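# Remove one staple stick and set it down legs-down

## Task

Pull a single stick of staples out of the staple box and rest it on the table with its legs pointing down, placed a good distance away from both the box's tray and its sleeve.

## Robot and tools

Robot: two arms, left_arm and right_arm, each ending in a two-finger gripper with a wrist camera. Base positions in the scene frame: left_arm at (-0.040, +0.329, +0.040) m, right_arm at (-0.005, -0.262, +0.031) m, both turned very slightly about z. A two-camera stand sits behind the arms.

Frames. The scene frame has its origin at table-top height, halfway between the nominal bases; +z is up, +x points out over the table, and left_arm sits on the +y side (arm names do not match image sides). Reported hand positions (end_effector_position, metres) and orientations (end_effector_quat_wxyz) use the scene frame and may be off by a few centimetres, more at long reach. Every motion offset is instead expressed in the gripper's own Hand target axes: the fingers point along its +z, and they open and close along its y. The reported position is the spot between the pads, about 1 cm short of the fingertips.

Shared number layout. Any command row is a single list of 14 numbers covering both arms: dx, dy, dz, rx, ry, rz, opening for left_arm, then those seven for right_arm. All must lie in [-1, 1]. dx to rz are offsets, not poses: they are measured from that arm's Hand target as it stood when the action or move began, along the Hand target's own axes. A value of 1.0 equals 0.6 m of travel or 180 degrees; rx, ry, rz form a single rotation vector. Opening is absolute, not an offset: +1 is fully open (0.094 m), -1 is shut. A zero pose offset re-requests the current Hand target; a 0 opening is a real command (half open), so resend the present opening to leave a gripper alone.

execute_actions(actions, cameras). actions is a list of actions; each action is a table of up to 15 rows, one per 1/30 s step; a short table repeats its last row to fill 15 steps. Each row counts from the start pose of that action, not from the previous row, but the next action starts from the new Hand target, so repeating an offset keeps moving. cameras: list of names, ["all"], or []; images arrive by default only when actions is empty. An empty actions list also prints the full state.

move(target, speed, blend, opening_speed, grip_force, blocking, cameras). target is one 14-number row or up to 15 rows; every row is an offset from the same starting Hand targets, not from the previous row. The gripper travels in a straight line, with no avoidance of obstacles or the other arm. speed: top path speed in m/s, 0.002 to 2.9, default 0.25 (rotation capped at twice that in rad/s); one value or one per target. blend: corner-rounding radius in m per waypoint; 0 means stop at each. opening_speed: rate of change of the commanded opening per second on the -1..+1 scale, at least 0.2; use it to close gently. grip_force: newtons per finger pad, 10 to 50 (full), one value or one per arm; it persists, and lower values close slowly. blocking=false returns early while the move continues. A move lasts at most 10 s. The result adds a move: line giving the ending (done, off_target, moving, held, fault) and any limits (limits=paced means the pose was clipped, limits=held means steps were withheld). done means at rest within 10 mm and 2 degrees of target; neither done nor off_target tells you about contact.

wait(seconds): 0 to 10 s, arms hold their last command; a running move continues. stop(): brakes a running move. zoom_image(camera, region): camera is cam_head_left, cam_head_right, cam_left_wrist or cam_right_wrist; region is [x0, y0, x1, y1] in pixels from the top-left, at most 504 wide and 504 high, on that camera's newest image. finished_scene(scene): ends the scene with its number; call nothing after it in that reply.

Cameras: cam_head_left and cam_head_right are 504x504 pinhole views; cam_left_wrist and cam_right_wrist are 672x504 fisheye views.

Reading results. Hand target is the last commanded pose after clipping; the gripper often rests short of it, and only a new command (even all zeros) pulls it closer, so send the remaining gap as an offset. Orientation commands are clipped each step to within 40 degrees of the measured one. grip_measured is the finger gap on the opening scale; empty it may read about 2.5 mm wide, and when squeezing a hard part it reads somewhat narrower than the part. Squeeze builds about 1 N per 0.001 below first contact, then jumps to the force limit. Tool commands lists current commands. Joint positions end with the gripper opening in metres. Joint torques include the arm's weight and carry offsets and noise; readings 1 to 3 wrap at ±28 N m. Joint velocities may read within noise. Motor temperatures: MOTOR HOT from 75 °C, an over-temperature fault folds the arm at 90 °C, and at 100 °C it drops. Holding loads, stretching out or pushing against something heats motors.

Joint ranges (rad): waist -2.618 to 3.054, shoulder 0.000 to 3.142, elbow 0.000 to 3.142 (straight at 2.901), wrist pitch -1.571 to 1.571, wrist yaw -1.571 to 1.571, wrist roll -2.094 to 2.094.

Cautions. Nothing may leave the table, and the final stick must stay in place once the robot lets go. Avoid dropping, releasing a moving part, slamming, or pushing hard; faster moves and targets far beyond contact press harder. A blocked arm keeps pressing until commanded back past its gripper. Keep the two arms, grippers and wrist cameras from touching, and never close one gripper on the other's fingers. Avoid strain on the wrist camera cables. Route paths around an arm's own base, not close to it. Near-straight arms overshoot and stray. Loose objects may get nudged occasionally, so recheck before grasping. Close slowly on the thin stick so it is not crushed.

Each tool is called after ">>>" as a command line: name --argument value for each argument, lists and objects as JSON in quotes; but a table of rows of numbers goes row by row, as --pt "numbers of a row", without its own name.

## Session

>>> execute_actions --actions '[]'

>>> zoom_image --camera "cam_head_left" --region '[100, 150, 400, 350]'

Scene clock: 0.00 s.
left_arm: end_effector_position=(+0.3496, +0.3371, +0.1470) grip_measured=+1.000 end_effector_quat_wxyz=(+0.602, -0.042, +0.797, +0.008) | right_arm: end_effector_position=(+0.3893, -0.3188, +0.1406) grip_measured=+1.000 end_effector_quat_wxyz=(+0.613, +0.111, +0.777, -0.094)
Joint positions: left_arm=[-0.003 1.509 0.31 0.919 -0.085 -0.063 0.094] | right_arm=[-0.013 1.59 0.333 1.016 0.258 0.053 0.094]
Joint velocities: within noise
Joint torques (N m): no reading
Motor temperatures (°C): left_arm=[25 25 37 23 23 26 23] | right_arm=[24 26 30 23 22 24 24]
Heat: left arm: 37 °C; right arm: 30 °C.
Hand target: left_arm +0.3501, +0.3371, +0.1481; +0.602, -0.042, +0.797, +0.008 | right_arm +0.3895, -0.3190, +0.1409; +0.612, +0.112, +0.777, -0.094
Tool commands: left_gripper/opening=+1.0 right_gripper/opening=+1.0

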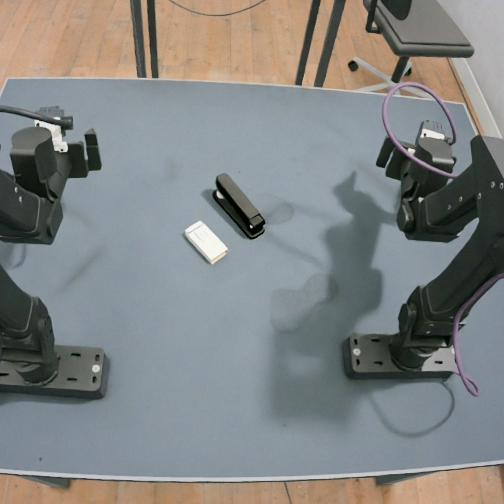

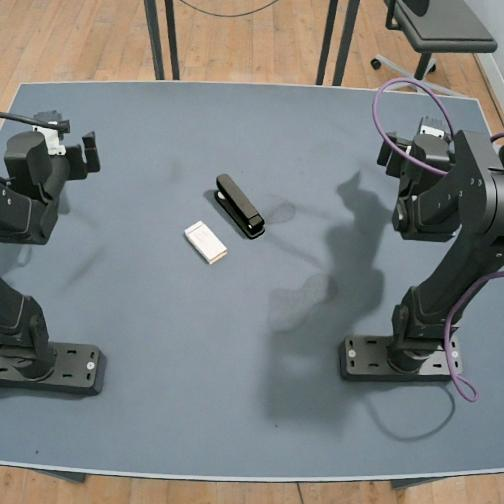

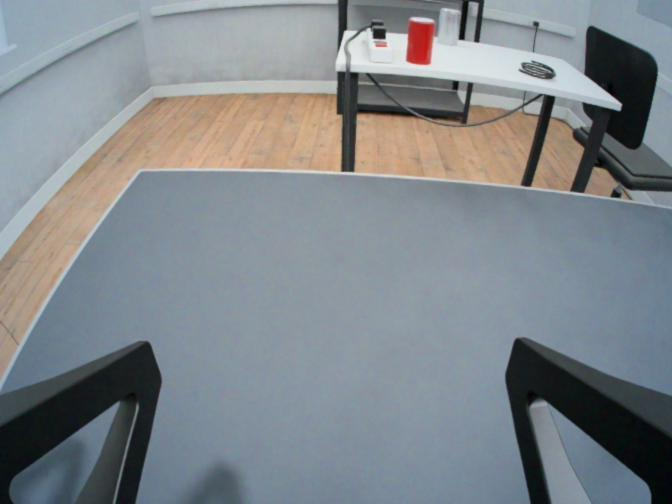

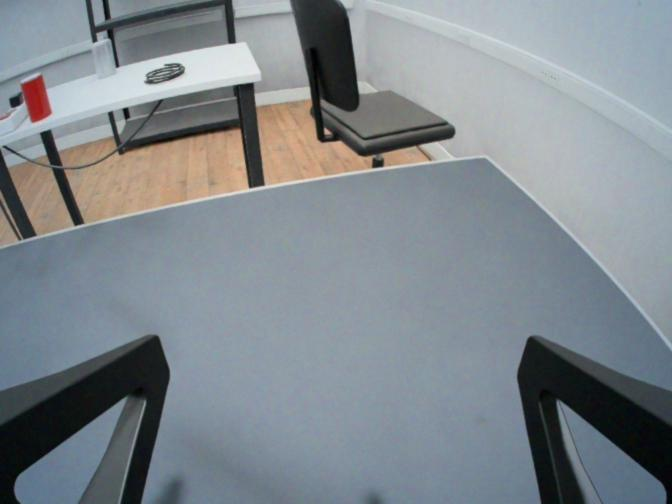

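Scaled by 1.680 from the camera's 504x504 image, which has a finer 720x720 frame.

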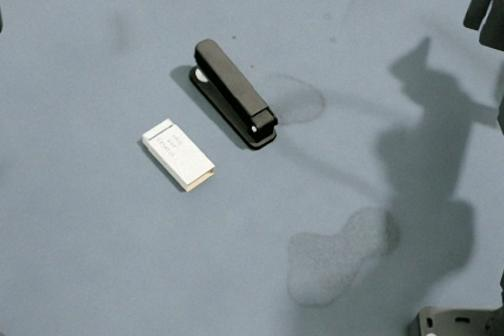

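>>> move --pt "-0.011 -0.378 -0.1635 -0.1267 0.396 -0.1472 1 0.092 0.442 -0.537 -0.265 0.1604 -0.1453 1" --pt "-0.011 -0.378 -0.1635 -0.1267 0.396 -0.1472 1 0.205 0.442 -0.5095 -0.265 0.1604 -0.1453 1" --speed 0.4 --blend '[0.03,0]' --cameras '["all"]'

Scene clock: 3.77 s.
left_arm: end_effector_position=(+0.2742, +0.1075, +0.1951) grip_measured=+1.000 end_effector_quat_wxyz=(+0.007, -0.315, +0.949, -0.007) | right_arm: end_effector_position=(+0.1546, +0.0301, +0.0948) grip_measured=+1.000 end_effector_quat_wxyz=(+0.363, -0.295, +0.875, +0.123)
Joint positions: left_arm=[-0.6 2.007 1.955 -1.498 -0.003 -1.26 0.094] | right_arm=[1.32 1.352 0.569 -0.115 0.444 0.496 0.094]
Joint torques (N m): left_arm=[-0.17 -8.35 6.95 0.25 0.06 -0.09] | right_arm=[0.27 -3.45 5.79 1.67 0.2 0.07]
Heat: left arm: 37 °C; right arm: 30 °C.
Hand target: left_arm +0.2754, +0.1052, +0.1899; +0.000, -0.318, +0.948, +0.000 | right_arm +0.1540, +0.0287, +0.0899; +0.363, -0.293, +0.876, +0.121
Off the commanded pose: left_arm 0.006 m, 1 deg | right_arm 0.005 m, 0 deg.
move: done

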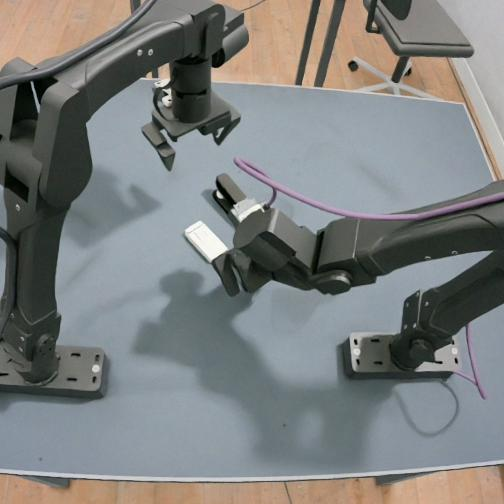

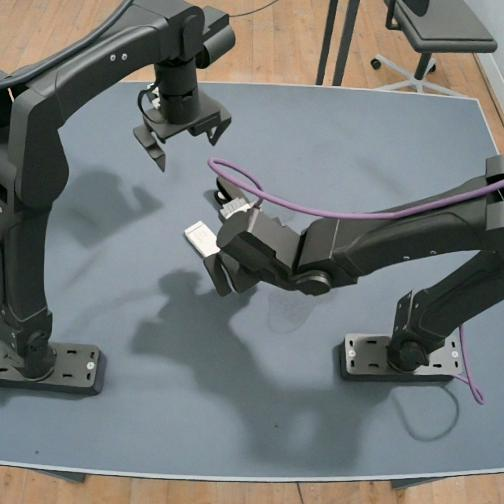

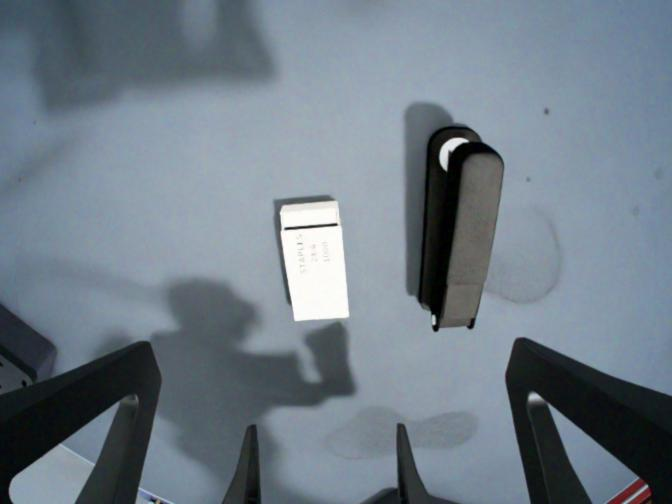

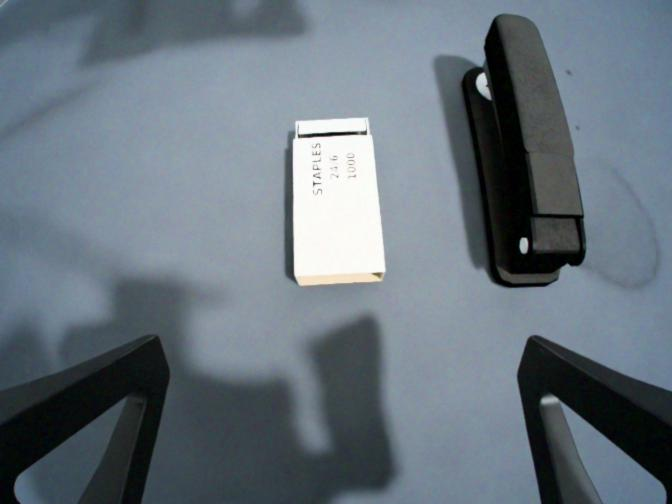

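>>> move --target '[-0.012,0.047,0.178,0.0036,0.0833,-0.0276,0.6,0.0207,0.0138,0.168,-0.0196,0,-0.0196,0.45]' --speed 0.15 --cameras '["cam_left_wrist","cam_right_wrist"]'

Scene clock: 5.97 s.
left_arm: end_effector_position=(+0.2659, +0.1321, +0.0936) grip_measured=+0.602 end_effector_quat_wxyz=(-0.112, -0.357, +0.926, -0.052) | right_arm: end_effector_position=(+0.1975, +0.0719, +0.0166) grip_measured=+0.451 end_effector_quat_wxyz=(+0.364, -0.326, +0.861, +0.141)
Joint positions: left_arm=[-0.441 2.02 1.546 -1.173 0.236 -1.185 0.075] | right_arm=[1.18 1.819 0.579 0.422 0.305 0.317 0.068]
Joint torques (N m): left_arm=[0.06 -8.65 4.62 0.28 0.26 0.05] | right_arm=[-0.69 -4.82 6.2 1.57 0 -0.07]
Heat: left arm: 38 °C; right arm: 31 °C.
Hand target: left_arm +0.2640, +0.1321, +0.0831; -0.122, -0.356, +0.926, -0.046 | right_arm +0.1989, +0.0727, +0.0098; +0.357, -0.331, +0.863, +0.137
Off the commanded pose: left_arm 0.011 m, 1 deg | right_arm 0.007 m, 1 deg.
move: off_target (left_arm)
Images, in order (width x height): cam_left_wrist 672x504, cam_right_wrist 672x504.

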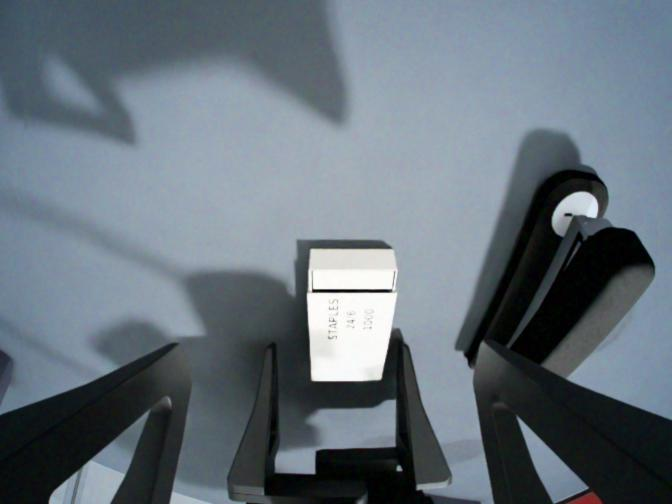

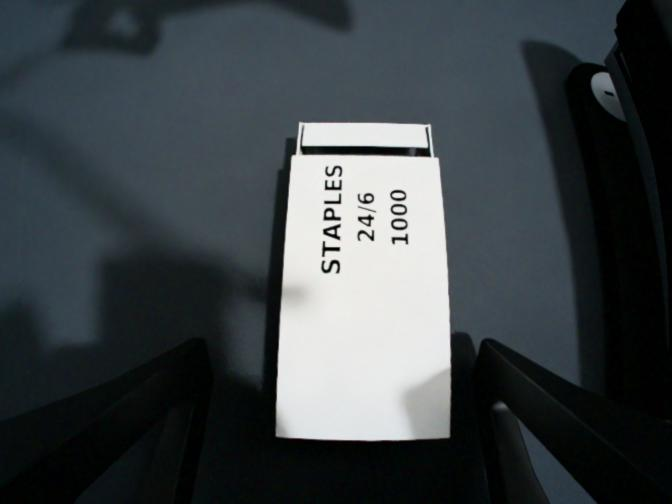

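>>> move --pt "0 0 0 0 0 0 0.4 -0.01 -0.007 0.01 0 0 0 0.45" --pt "0 0 0 0 0 0 0.4 -0.01 -0.007 0.01 0 0 0 -0.3" --speed 0.1 --opening_speed 0.8 --grip_force '[24,12]' --cameras '["cam_left_wrist","cam_right_wrist"]'

Scene clock: 11.83 s.
left_arm: end_effector_position=(+0.2659, +0.1320, +0.0936) grip_measured=+0.402 end_effector_quat_wxyz=(-0.112, -0.357, +0.926, -0.053) | right_arm: end_effector_position=(+0.2051, +0.0748, +0.0168) grip_measured=-0.206 end_effector_quat_wxyz=(+0.363, -0.328, +0.860, +0.143)
Joint positions: left_arm=[-0.441 2.02 1.546 -1.172 0.236 -1.185 0.066] | right_arm=[1.155 1.834 0.598 0.426 0.283 0.296 0.037]
Joint torques (N m): left_arm=[0.06 -8.66 4.6 0.29 0.26 0.05] | right_arm=[-0.87 -4.88 6.65 1.56 0.04 -0.06]
Heat: left arm: 38 °C; right arm: 31 °C.
Hand target: left_arm +0.2640, +0.1321, +0.0831; -0.122, -0.356, +0.925, -0.046 | right_arm +0.2080, +0.0753, +0.0098; +0.357, -0.331, +0.863, +0.137
Off the commanded pose: left_arm 0.011 m, 1 deg | right_arm 0.008 m, 1 deg.
grip_force (N): 24, 12
move: off_target (left_arm)
Images, in order (width x height): cam_left_wrist 672x504, cam_right_wrist 672x504.

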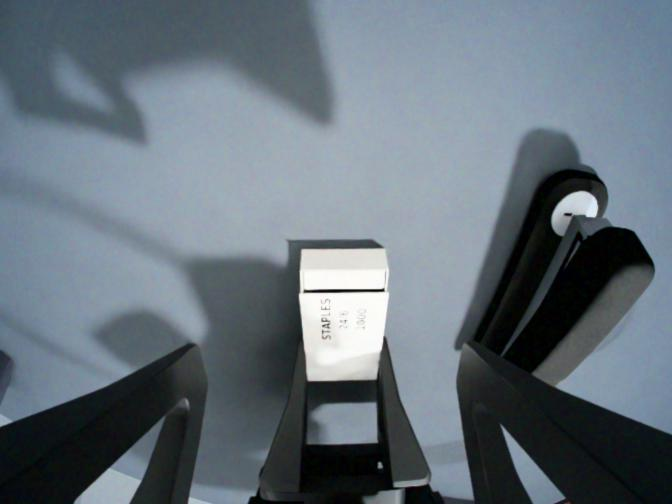

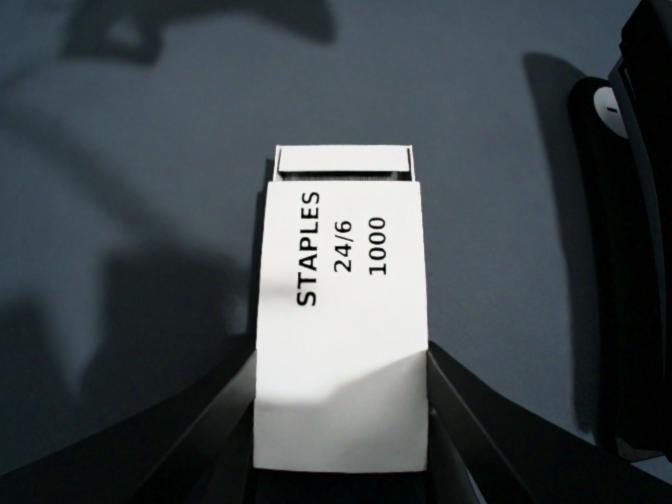

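>>> move --target '[-0.0,-0.0083,0.133,0,0,0,0.15,0,0,0,0,0,0,-0.3]' --speed 0.1 --cameras '["cam_left_wrist","cam_right_wrist"]'

Scene clock: 13.60 s.
left_arm: end_effector_position=(+0.2567, +0.1151, +0.0167) grip_measured=+0.152 end_effector_quat_wxyz=(-0.113, -0.354, +0.927, -0.054) | right_arm: end_effector_position=(+0.2051, +0.0748, +0.0168) grip_measured=-0.209 end_effector_quat_wxyz=(+0.363, -0.328, +0.860, +0.143)
Joint positions: left_arm=[-0.491 2.122 1.375 -0.886 0.242 -1.231 0.054] | right_arm=[1.155 1.834 0.598 0.426 0.283 0.296 0.037]
Joint torques (N m): left_arm=[-0.36 -8.94 4.22 0.32 0.25 -0.07] | right_arm=[-0.87 -4.88 6.65 1.57 0.03 -0.06]
Heat: left arm: 38 °C; right arm: 31 °C.
Hand target: left_arm +0.2520, +0.1147, +0.0061; -0.122, -0.356, +0.925, -0.046 | right_arm +0.2080, +0.0753, +0.0098; +0.357, -0.331, +0.863, +0.137
Off the commanded pose: left_arm 0.012 m, 1 deg | right_arm 0.008 m, 1 deg.
grip_force (N): 24, 12
move: off_target (left_arm)
Images, in order (width x height): cam_left_wrist 672x504, cam_right_wrist 672x504.

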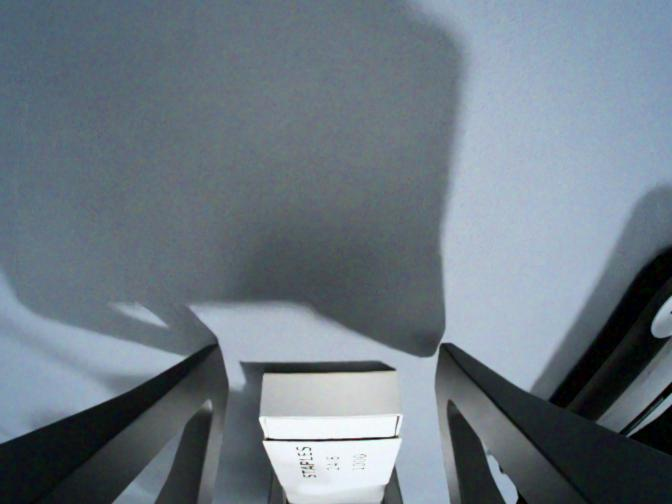

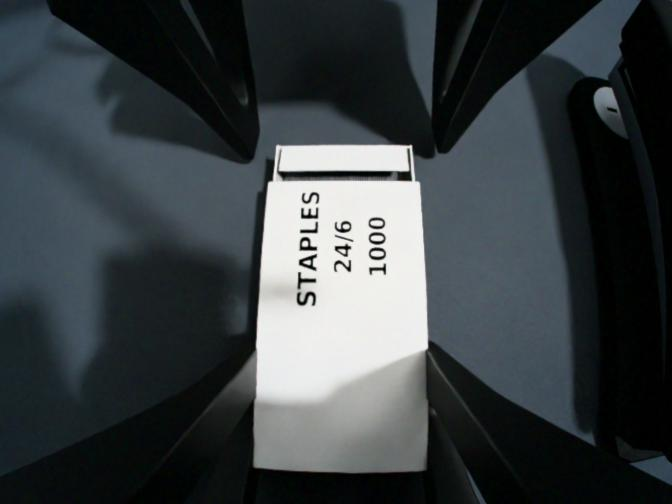

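>>> move --pt "0.006 0 0.007 0 0 0 0.15 0 0 0 0 0 0 -0.3" --pt "0.006 0 0.007 0 0 0 -0.45 0 0 0 0 0 0 -0.3" --speed 0.06 --opening_speed 0.8 --grip_force '[30,12]' --cameras '["cam_left_wrist","cam_right_wrist"]'

Scene clock: 16.37 s.
left_arm: end_effector_position=(+0.2533, +0.1125, +0.0144) grip_measured=-0.447 end_effector_quat_wxyz=(-0.113, -0.355, +0.926, -0.053) | right_arm: end_effector_position=(+0.2060, +0.0742, +0.0168) grip_measured=-0.210 end_effector_quat_wxyz=(+0.364, -0.327, +0.860, +0.142)
Joint positions: left_arm=[-0.501 2.122 1.364 -0.876 0.243 -1.244 0.026] | right_arm=[1.153 1.834 0.598 0.426 0.284 0.296 0.037]
Joint torques (N m): left_arm=[-0.49 -8.85 4 0.38 0.25 -0.06] | right_arm=[-0.66 -4.86 6.65 1.56 0.02 -0.06]
Heat: left arm: 38 °C; right arm: 31 °C.
Hand target: left_arm +0.2486, +0.1115, +0.0030; -0.122, -0.355, +0.926, -0.046 | right_arm +0.2080, +0.0753, +0.0098; +0.357, -0.331, +0.863, +0.137
Off the commanded pose: left_arm 0.012 m, 1 deg | right_arm 0.007 m, 1 deg.
grip_force (N): 30, 12
move: off_target (left_arm); target 2's new opening was sent with left_arm's hand 0.013 m and 2 deg from that target
Images, in order (width x height): cam_left_wrist 672x504, cam_right_wrist 672x504.

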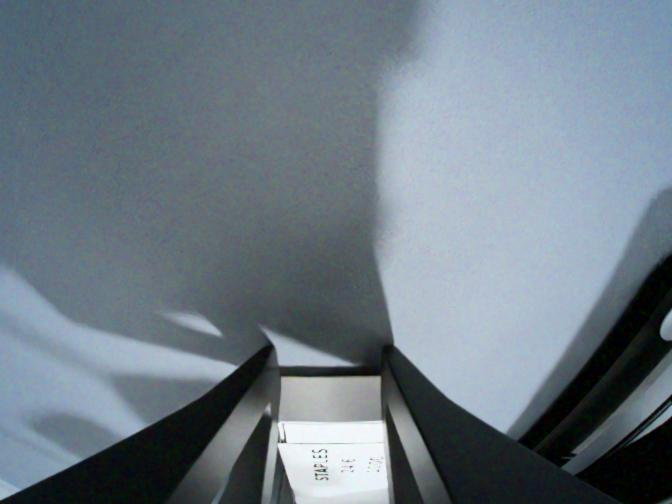

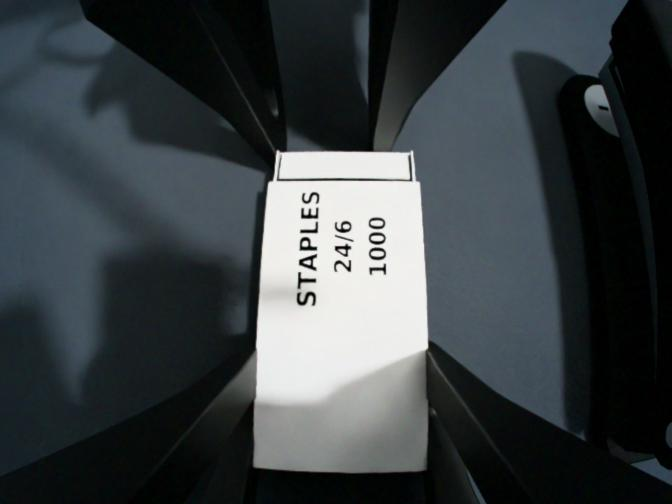

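>>> move --pt "-0.006 0 0 0 0 0 -0.45 0 0 0 0 0 0 -0.3" --pt "-0.006 0 0 0 0 0 0.1 0 0 0 0 0 0 -0.3" --pt "0.016 0 0.002 0 0 0 0.1 0 0 0 0 0 0 -0.3" --speed 0.08 --opening_speed 1.5 --cameras '["cam_left_wrist","cam_right_wrist"]'

Scene clock: 18.70 s.
left_arm: end_effector_position=(+0.2504, +0.1033, +0.0144) grip_measured=+0.098 end_effector_quat_wxyz=(-0.115, -0.355, +0.926, -0.059) | right_arm: end_effector_position=(+0.2060, +0.0742, +0.0168) grip_measured=-0.210 end_effector_quat_wxyz=(+0.364, -0.327, +0.860, +0.142)
Joint positions: left_arm=[-0.522 2.122 1.363 -0.861 0.255 -1.267 0.052] | right_arm=[1.153 1.834 0.598 0.426 0.284 0.295 0.037]
Joint torques (N m): left_arm=[-0.76 -9.89 3.11 0.35 0.15 -0.08] | right_arm=[-0.66 -4.86 6.65 1.57 0.02 -0.06]
Heat: left arm: 38 °C; right arm: 31 °C.
Hand target: left_arm +0.2415, +0.1052, +0.0043; -0.122, -0.356, +0.925, -0.046 | right_arm +0.2080, +0.0753, +0.0098; +0.357, -0.331, +0.863, +0.136
Off the commanded pose: left_arm 0.014 m, 2 deg | right_arm 0.007 m, 1 deg.
grip_force (N): 30, 12
move: off_target (left_arm); target 2's new opening was sent with left_arm's hand 0.013 m and 1 deg from that target
Images, in order (width x height): cam_left_wrist 672x504, cam_right_wrist 672x504.

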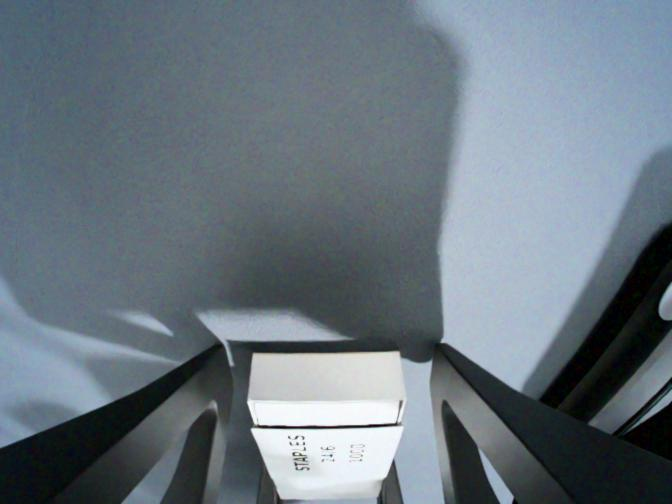

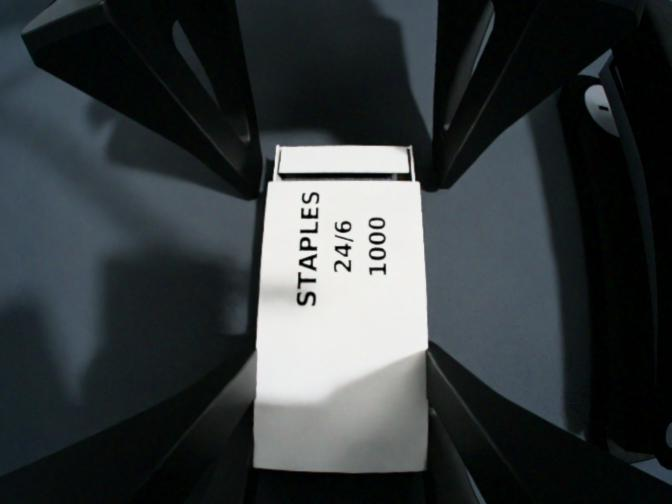

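>>> move --pt "-0.008 0 -0.002 0 0 0 0.1 0 0 0 0 0 0 -0.3" --pt "-0.008 0 -0.002 0 0 0 -0.45 0 0 0 0 0 0 -0.3" --speed 0.08 --opening_speed 1.5 --cameras '["cam_left_wrist","cam_right_wrist"]'

Scene clock: 20.73 s.
left_arm: end_effector_position=(+0.2492, +0.1044, +0.0145) grip_measured=-0.237 end_effector_quat_wxyz=(-0.117, -0.356, +0.926, -0.057) | right_arm: end_effector_position=(+0.2056, +0.0746, +0.0168) grip_measured=-0.210 end_effector_quat_wxyz=(+0.363, -0.328, +0.860, +0.143)
Joint positions: left_arm=[-0.521 2.122 1.363 -0.868 0.254 -1.266 0.036] | right_arm=[1.153 1.834 0.598 0.427 0.281 0.294 0.037]
Joint torques (N m): left_arm=[0.13 -9.46 3.67 0.34 0.15 0.04] | right_arm=[-0.66 -4.86 6.65 1.56 0.05 -0.05]
Heat: left arm: 38 °C; right arm: 31 °C.
Hand target: left_arm +0.2452, +0.1085, +0.0042; -0.122, -0.356, +0.925, -0.046 | right_arm +0.2080, +0.0753, +0.0098; +0.357, -0.331, +0.863, +0.137
Off the commanded pose: left_arm 0.012 m, 1 deg | right_arm 0.007 m, 1 deg.
grip_force (N): 30, 12
move: off_target (left_arm); target 2's new opening was sent with left_arm's hand 0.013 m and 2 deg from that target
Images, in order (width x height): cam_left_wrist 672x504, cam_right_wrist 672x504.

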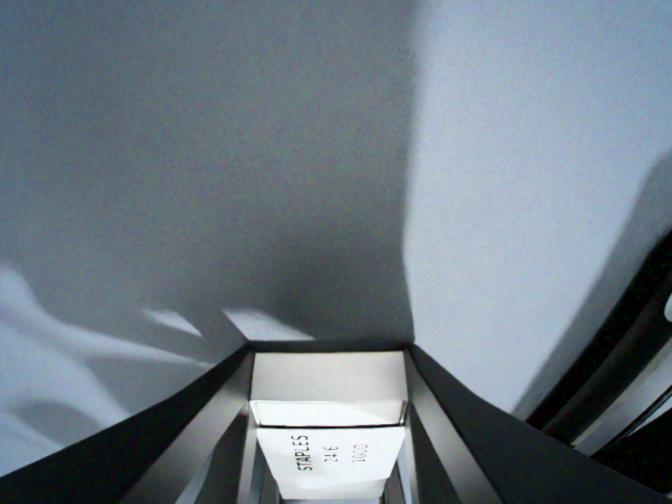

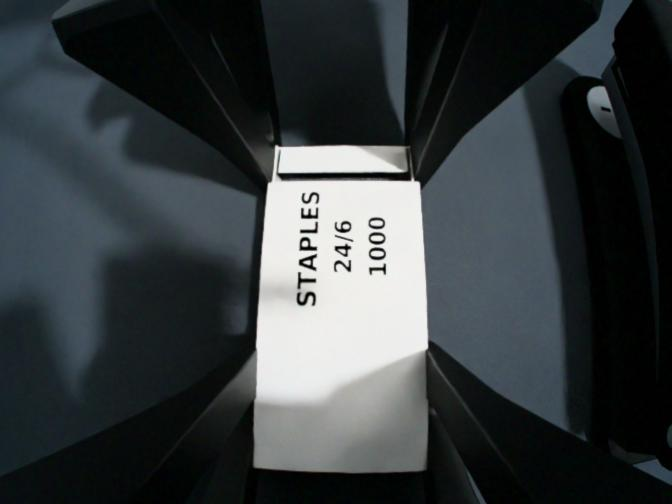

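>>> move --pt "0 0 0 0 0 0 0 0 0 0 0 0 0 -0.3" --pt "-0.009 0 -0.002 0 0 0 0 0 0 0 0 0 0 -0.3" --pt "-0.009 0 -0.002 0 0 0 -0.45 0 0 0 0 0 0 -0.3" --speed 0.08 --opening_speed 1.5 --cameras '["cam_left_wrist","cam_right_wrist"]'

Scene clock: 23.13 s.
left_arm: end_effector_position=(+0.2512, +0.1061, +0.0148) grip_measured=-0.237 end_effector_quat_wxyz=(-0.118, -0.354, +0.926, -0.060) | right_arm: end_effector_position=(+0.2056, +0.0746, +0.0168) grip_measured=-0.210 end_effector_quat_wxyz=(+0.363, -0.328, +0.860, +0.143)
Joint positions: left_arm=[-0.511 2.122 1.363 -0.866 0.261 -1.253 0.036] | right_arm=[1.153 1.834 0.598 0.427 0.281 0.294 0.037]
Joint torques (N m): left_arm=[0.46 -8.92 4.33 0.27 0.07 0.06] | right_arm=[-0.66 -4.86 6.67 1.56 0.05 -0.05]
Heat: left arm: 38 °C; right arm: 31 °C.
Hand target: left_arm +0.2493, +0.1122, +0.0040; -0.122, -0.356, +0.925, -0.046 | right_arm +0.2080, +0.0753, +0.0098; +0.357, -0.331, +0.863, +0.137
Off the commanded pose: left_arm 0.013 m, 2 deg | right_arm 0.007 m, 1 deg.
grip_force (N): 30, 12
move: off_target (left_arm); target 3's new opening was sent with left_arm's hand 0.013 m and 2 deg from that target
Images, in order (width x height): cam_left_wrist 672x504, cam_right_wrist 672x504.

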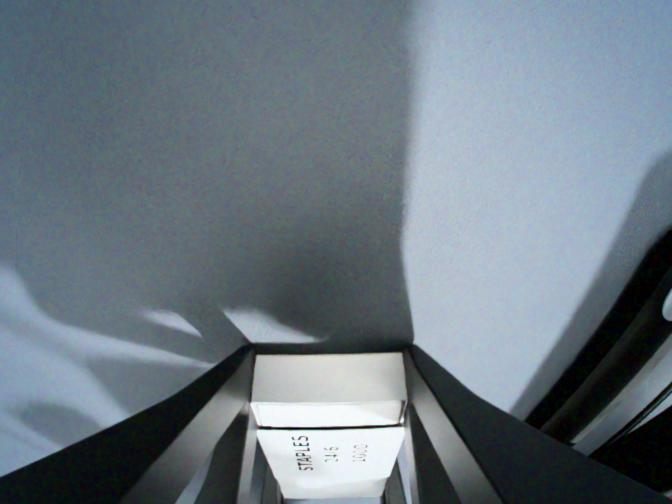

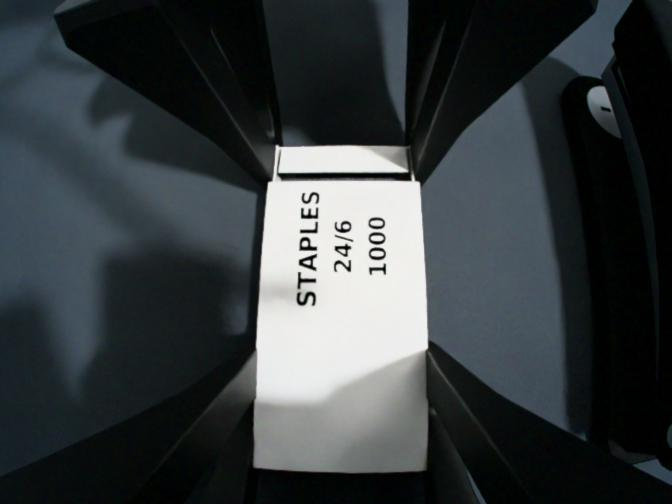

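>>> move --pt "0 0 0 0 0 0 0 0 0 0 0 0 0 -0.3" --pt "-0.01 0 -0.002 0 0 0 0 0 0 0 0 0 0 -0.3" --pt "-0.01 0 -0.002 0 0 0 -0.45 0 0 0 0 0 0 -0.3" --speed 0.08 --opening_speed 1.5 --cameras '["cam_left_wrist","cam_right_wrist"]'

Scene clock: 25.70 s.
left_arm: end_effector_position=(+0.2538, +0.1107, +0.0148) grip_measured=-0.243 end_effector_quat_wxyz=(-0.118, -0.354, +0.926, -0.061) | right_arm: end_effector_position=(+0.2053, +0.0750, +0.0168) grip_measured=-0.210 end_effector_quat_wxyz=(+0.363, -0.330, +0.860, +0.144)
Joint positions: left_arm=[-0.497 2.122 1.363 -0.869 0.261 -1.238 0.036] | right_arm=[1.153 1.834 0.598 0.427 0.278 0.292 0.037]
Joint torques (N m): left_arm=[0.51 -8.32 5.09 0.23 0.06 0.06] | right_arm=[-0.66 -4.88 6.65 1.56 0.07 -0.03]
Heat: left arm: 38 °C; right arm: 31 °C.
Hand target: left_arm +0.2538, +0.1162, +0.0036; -0.122, -0.356, +0.926, -0.046 | right_arm +0.2080, +0.0753, +0.0098; +0.357, -0.331, +0.863, +0.136
Off the commanded pose: left_arm 0.013 m, 2 deg | right_arm 0.008 m, 1 deg.
grip_force (N): 30, 12
move: off_target (left_arm); target 3's new opening was sent with left_arm's hand 0.013 m and 2 deg from that target
Images, in order (width x height): cam_left_wrist 672x504, cam_right_wrist 672x504.

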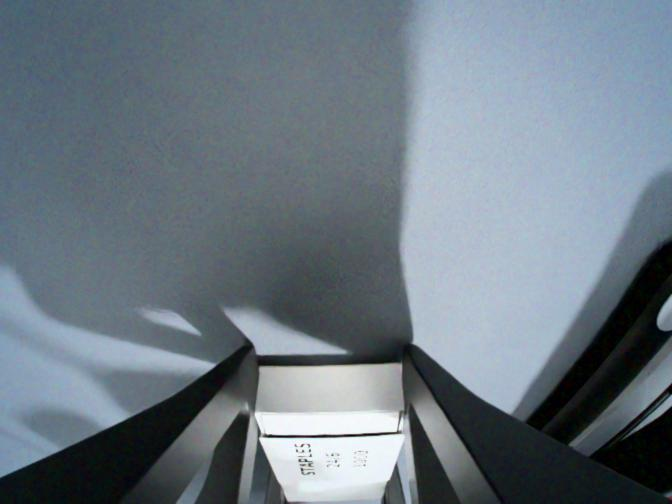

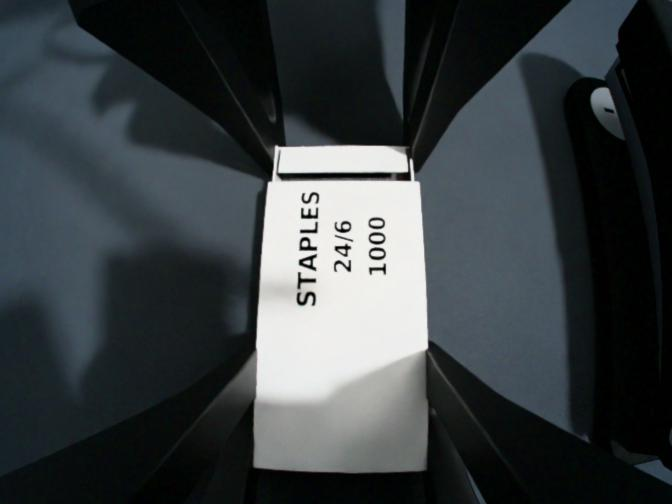

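>>> move --pt "-0.055 0 -0.0156 0 0 0 -0.45 0.01 0 -0.01 0 0 0 -0.27" --pt "-0.085 0 -0.0156 0 0 0 -0.45 0.02 0 -0.022 0 0 0 -0.26" --speed 0.06 --blend '[0.01,0]' --cameras '["cam_left_wrist","cam_right_wrist"]'

Scene clock: 28.43 s.
left_arm: end_effector_position=(+0.2891, +0.1431, +0.0149) grip_measured=-0.244 end_effector_quat_wxyz=(-0.123, -0.357, +0.924, -0.065) | right_arm: end_effector_position=(+0.2024, +0.0738, +0.0166) grip_measured=-0.210 end_effector_quat_wxyz=(+0.370, -0.327, +0.857, +0.147)
Joint positions: left_arm=[-0.374 2.19 1.472 -0.944 0.265 -1.118 0.036] | right_arm=[1.164 1.834 0.576 0.464 0.292 0.298 0.037]
Joint torques (N m): left_arm=[0.62 -8.08 5.61 0.23 -0.13 0.14] | right_arm=[0.69 -8.2 3.15 1.35 0.11 0.09]
Heat: left arm: 38 °C; right arm: 31 °C.
Hand target: left_arm +0.2922, +0.1508, -0.0006; -0.122, -0.356, +0.925, -0.046 | right_arm +0.1948, +0.0633, +0.0106; +0.357, -0.331, +0.863, +0.136
Off the commanded pose: left_arm 0.018 m, 2 deg | right_arm 0.014 m, 2 deg.
grip_force (N): 30, 12
move: off_target (left_arm, right_arm); blend cut to 0 m at target 1; target 2's new opening was sent with right_arm's hand 0.014 m and 2 deg from that target
Images, in order (width x height): cam_left_wrist 672x504, cam_right_wrist 672x504.

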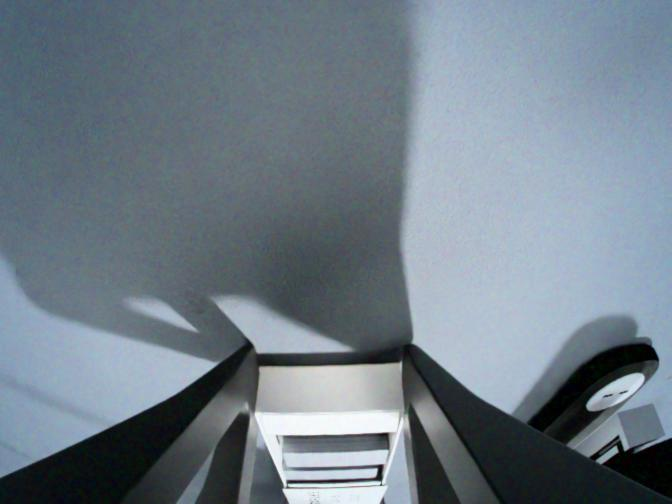

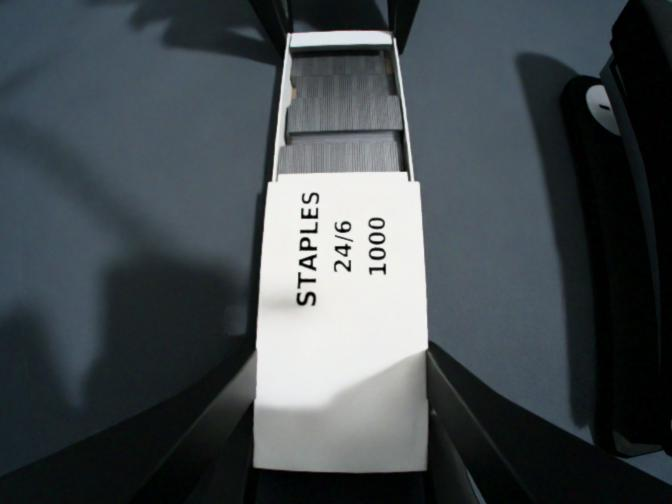

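>>> move --pt "-0.04 0 -0.006 0 0 0 -0.45 0 0 0 0 0 0 -0.26" --pt "-0.022 0 -0.006 0 0 0 -0.45 0 0 0 0 0 0 -0.26" --pt "-0.022 0 -0.006 0 0 0 0.1 0 0 0 0 0 0 0.1" --pt "-0.022 0 -0.07 0 0 0 0.1 0 0 -0.08 0 0 0 0.1" --pt "-0.022 0 -0.15 0 0 0 0.1 0.05 -0.05 -0.3 0 0 0 0.1" --speed '[0.06,0.06,0.08,0.12,0.3]' --blend '[0,0,0,0.02,0]' --opening_speed 1.0 --cameras '["all"]'

Scene clock: 32.80 s.
left_arm: end_effector_position=(+0.3112, +0.1730, +0.0649) grip_measured=+0.098 end_effector_quat_wxyz=(-0.144, -0.358, +0.922, -0.036) | right_arm: end_effector_position=(+0.1036, -0.0610, +0.1033) grip_measured=+0.099 end_effector_quat_wxyz=(+0.347, -0.338, +0.865, +0.128)
Joint positions: left_arm=[-0.292 2.231 1.745 -1.267 0.237 -1.03 0.052] | right_arm=[1.449 0.767 0.361 -0.54 0.462 0.535 0.052]
Joint torques (N m): left_arm=[0.36 -15.61 6.39 -0.09 0.05 0.05] | right_arm=[0.66 -1.18 10.19 1.19 0.32 0.07]
Heat: left arm: 38 °C; right arm: 31 °C.
Hand target: left_arm +0.3190, +0.1748, +0.0829; -0.122, -0.356, +0.926, -0.046 | right_arm +0.1044, -0.0581, +0.1169; +0.357, -0.331, +0.863, +0.137
Off the commanded pose: left_arm 0.020 m, 3 deg | right_arm 0.014 m, 2 deg.
grip_force (N): 30, 12
move: off_target (left_arm, right_arm); target 3's new opening was sent with left_arm's hand 0.016 m and 2 deg from that target

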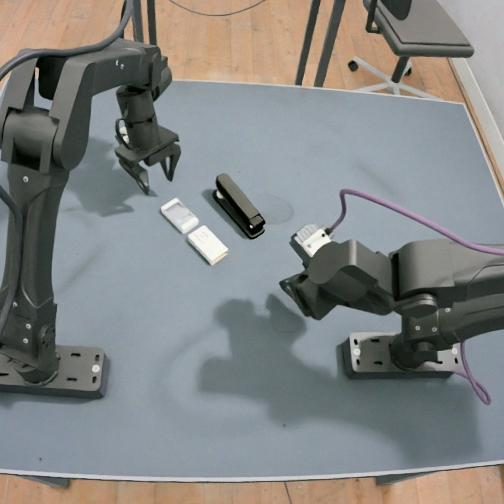

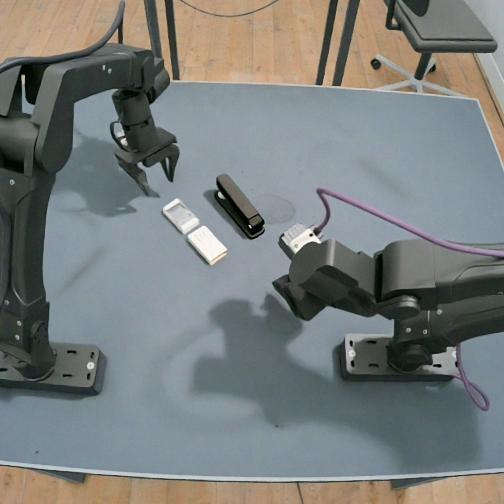

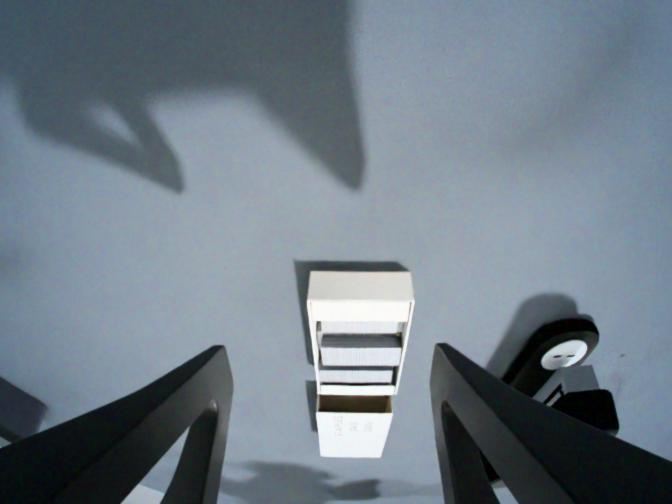

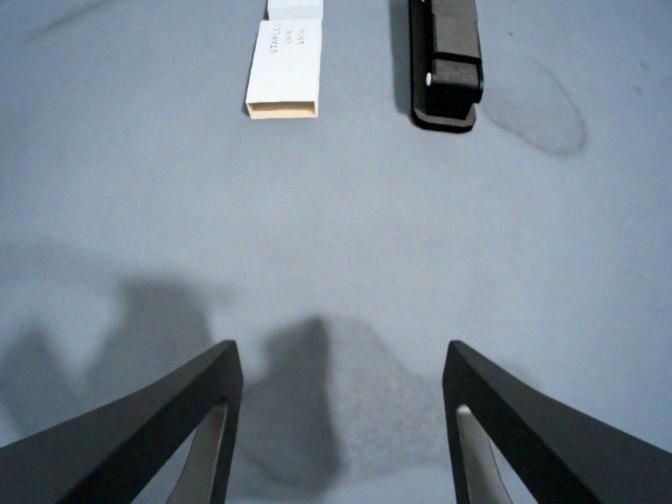

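>>> move --target '[0.103,-0.006,-0.024,-0.0654,-0.0654,0.497,-0.3,0,0,0,0,0,0,0.1]' --speed 0.4 --cameras '["cam_left_wrist"]'

>>> zoom_image --camera "cam_left_wrist" --region '[240, 160, 480, 360]'

Scene clock: 36.00 s.
left_arm: end_effector_position=(+0.2779, +0.1354, +0.1017) grip_measured=-0.298 end_effector_quat_wxyz=(-0.021, +0.402, +0.915, +0.001) | right_arm: end_effector_position=(+0.1036, -0.0612, +0.1033) grip_measured=+0.099 end_effector_quat_wxyz=(+0.347, -0.338, +0.865, +0.128)
Joint positions: left_arm=[-0.53 2.02 1.601 -1.194 0.005 0.28 0.033] | right_arm=[1.449 0.767 0.361 -0.54 0.462 0.535 0.052]
Joint torques (N m): left_arm=[-0.12 -14.19 4.46 0.37 -0.02 0.04] | right_arm=[0.69 -1.2 10.21 1.19 0.31 0.08]
Motor temperatures (°C): left_arm=[25 31 38 23 23 26 23] | right_arm=[24 27 32 26 22 24 24]
Heat: left arm: 38 °C; right arm: 32 °C.
Hand target: left_arm +0.2798, +0.1347, +0.1128; -0.001, +0.407, +0.914, +0.000 | right_arm +0.1045, -0.0581, +0.1169; +0.357, -0.331, +0.863, +0.137
Off the commanded pose: left_arm 0.011 m, 2 deg | right_arm 0.014 m, 2 deg.
grip_force (N): 30, 12
move: off_target (left_arm, right_arm)
Images, in order (width x height): cam_left_wrist 672x504.

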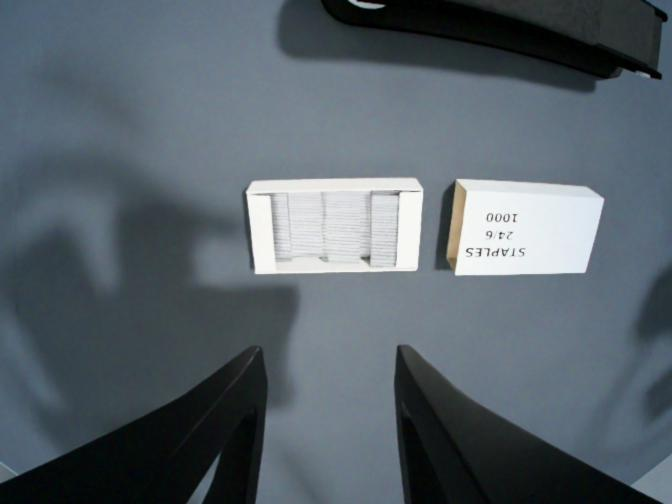

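Scaled by 2.100 from the camera's 672x504 image, which has a finer 960x720 frame.

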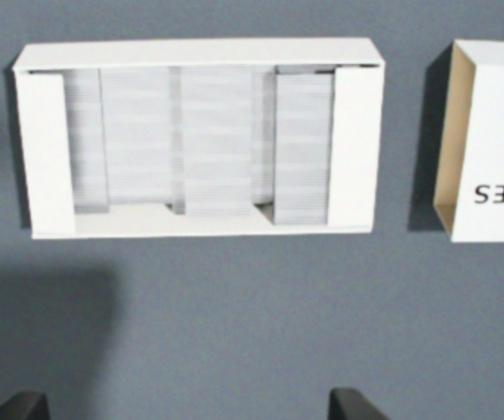

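>>> move --target '[0.018,-0.007,0.105,0,0,0,-0.5,0,0,0,0,0,0,0.1]' --speed 0.2 --cameras '["cam_left_wrist"]'

>>> zoom_image --camera "cam_left_wrist" --region '[200, 200, 470, 400]'

Scene clock: 37.53 s.
left_arm: end_effector_position=(+0.2688, +0.1411, +0.0493) grip_measured=-0.498 end_effector_quat_wxyz=(-0.007, +0.403, +0.915, -0.001) | right_arm: end_effector_position=(+0.1036, -0.0612, +0.1033) grip_measured=+0.099 end_effector_quat_wxyz=(+0.347, -0.338, +0.865, +0.128)
Joint positions: left_arm=[-0.53 2.011 1.372 -0.946 0.004 0.281 0.024] | right_arm=[1.449 0.767 0.361 -0.54 0.462 0.535 0.052]
Joint torques (N m): left_arm=[-0.31 -11.08 4.37 0.45 -0.01 0.05] | right_arm=[0.7 -1.18 10.22 1.18 0.32 0.08]
Heat: left arm: 38 °C; right arm: 32 °C.
Hand target: left_arm +0.2695, +0.1399, +0.0499; +0.000, +0.407, +0.914, +0.000 | right_arm +0.1045, -0.0581, +0.1169; +0.357, -0.331, +0.863, +0.137
Off the commanded pose: left_arm 0.001 m, 1 deg | right_arm 0.014 m, 2 deg.
grip_force (N): 30, 12
move: off_target (right_arm)
Images, in order (width x height): cam_left_wrist 672x504.

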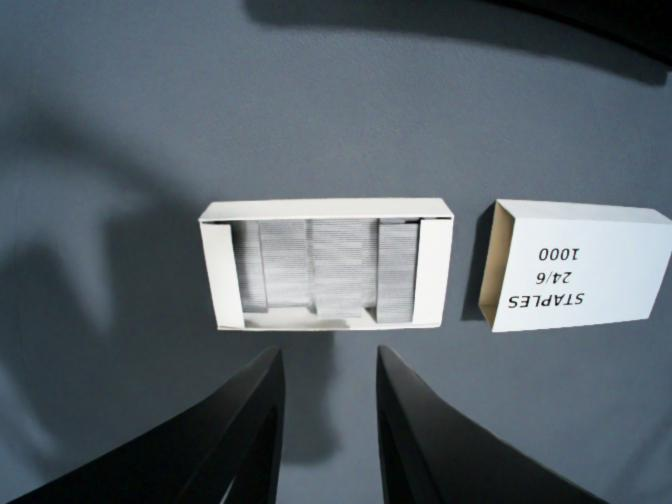

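Scaled by 1.867 from the camera's 672x504 image, which has a finer 960x720 frame.

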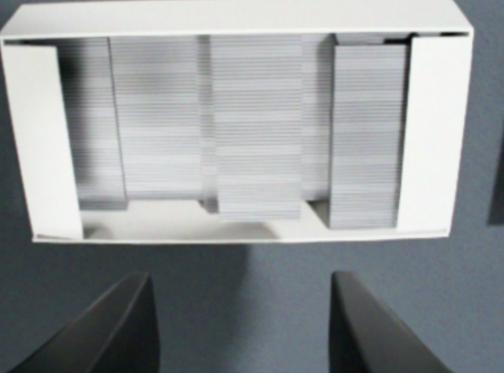

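>>> zoom_image --camera "cam_left_wrist" --region '[225, 205, 345, 325]'

>>> zoom_image --camera "cam_left_wrist" --region '[335, 205, 455, 335]'

Scaled by 4.200 from the camera's 672x504 image, which has a finer 960x720 frame.

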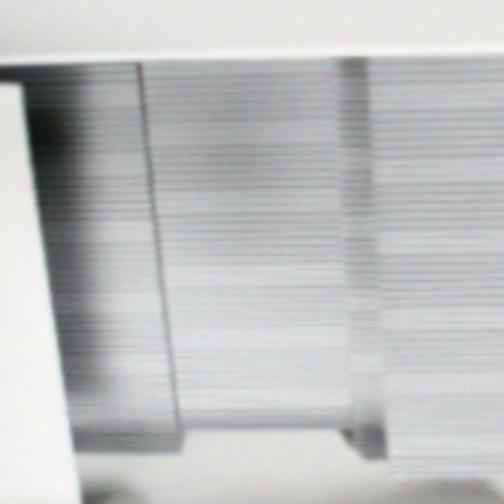

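Scaled by 3.877 from the camera's 672x504 image, which has a finer 960x720 frame.

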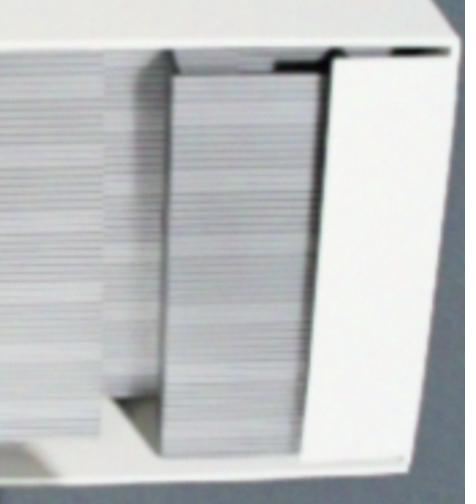

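>>> move --target '[-0.0167,-0.0035,0.048,0,0,0,-0.64,0,0,0,0,0,0,0.1]' --speed 0.12 --cameras '["cam_left_wrist"]'

>>> zoom_image --camera "cam_left_wrist" --region '[200, 220, 470, 420]'

Scene clock: 39.40 s.
left_arm: end_effector_position=(+0.2772, +0.1308, +0.0320) grip_measured=-0.638 end_effector_quat_wxyz=(+0.009, +0.406, +0.914, -0.003) | right_arm: end_effector_position=(+0.1036, -0.0612, +0.1033) grip_measured=+0.099 end_effector_quat_wxyz=(+0.347, -0.338, +0.865, +0.128)
Joint positions: left_arm=[-0.541 2.054 1.361 -0.86 0.004 0.277 0.017] | right_arm=[1.449 0.767 0.361 -0.54 0.462 0.535 0.052]
Joint torques (N m): left_arm=[-0.39 -8.68 4.42 0.49 -0.01 -0.06] | right_arm=[0.7 -1.2 10.22 1.19 0.31 0.08]
Heat: left arm: 38 °C; right arm: 33 °C.
Hand target: left_arm +0.2747, +0.1312, +0.0211; +0.000, +0.407, +0.914, +0.000 | right_arm +0.1045, -0.0581, +0.1169; +0.357, -0.331, +0.863, +0.137
Off the commanded pose: left_arm 0.011 m, 1 deg | right_arm 0.014 m, 2 deg.
grip_force (N): 30, 12
move: off_target (left_arm, right_arm)
Images, in order (width x height): cam_left_wrist 672x504.

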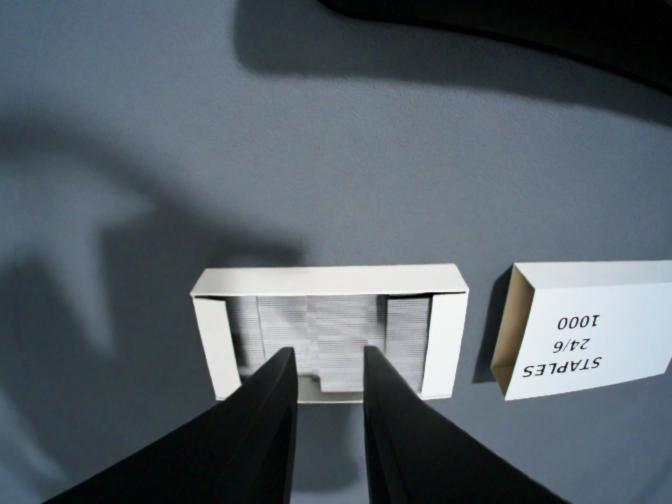

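Scaled by 1.867 from the camera's 672x504 image, which has a finer 960x720 frame.

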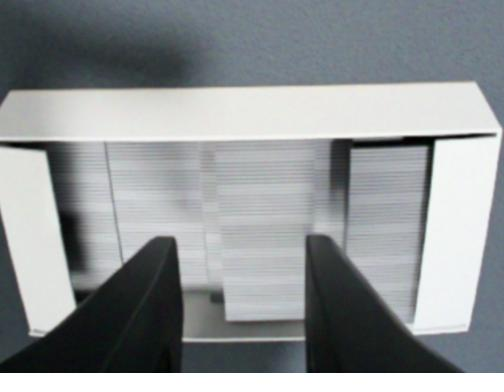

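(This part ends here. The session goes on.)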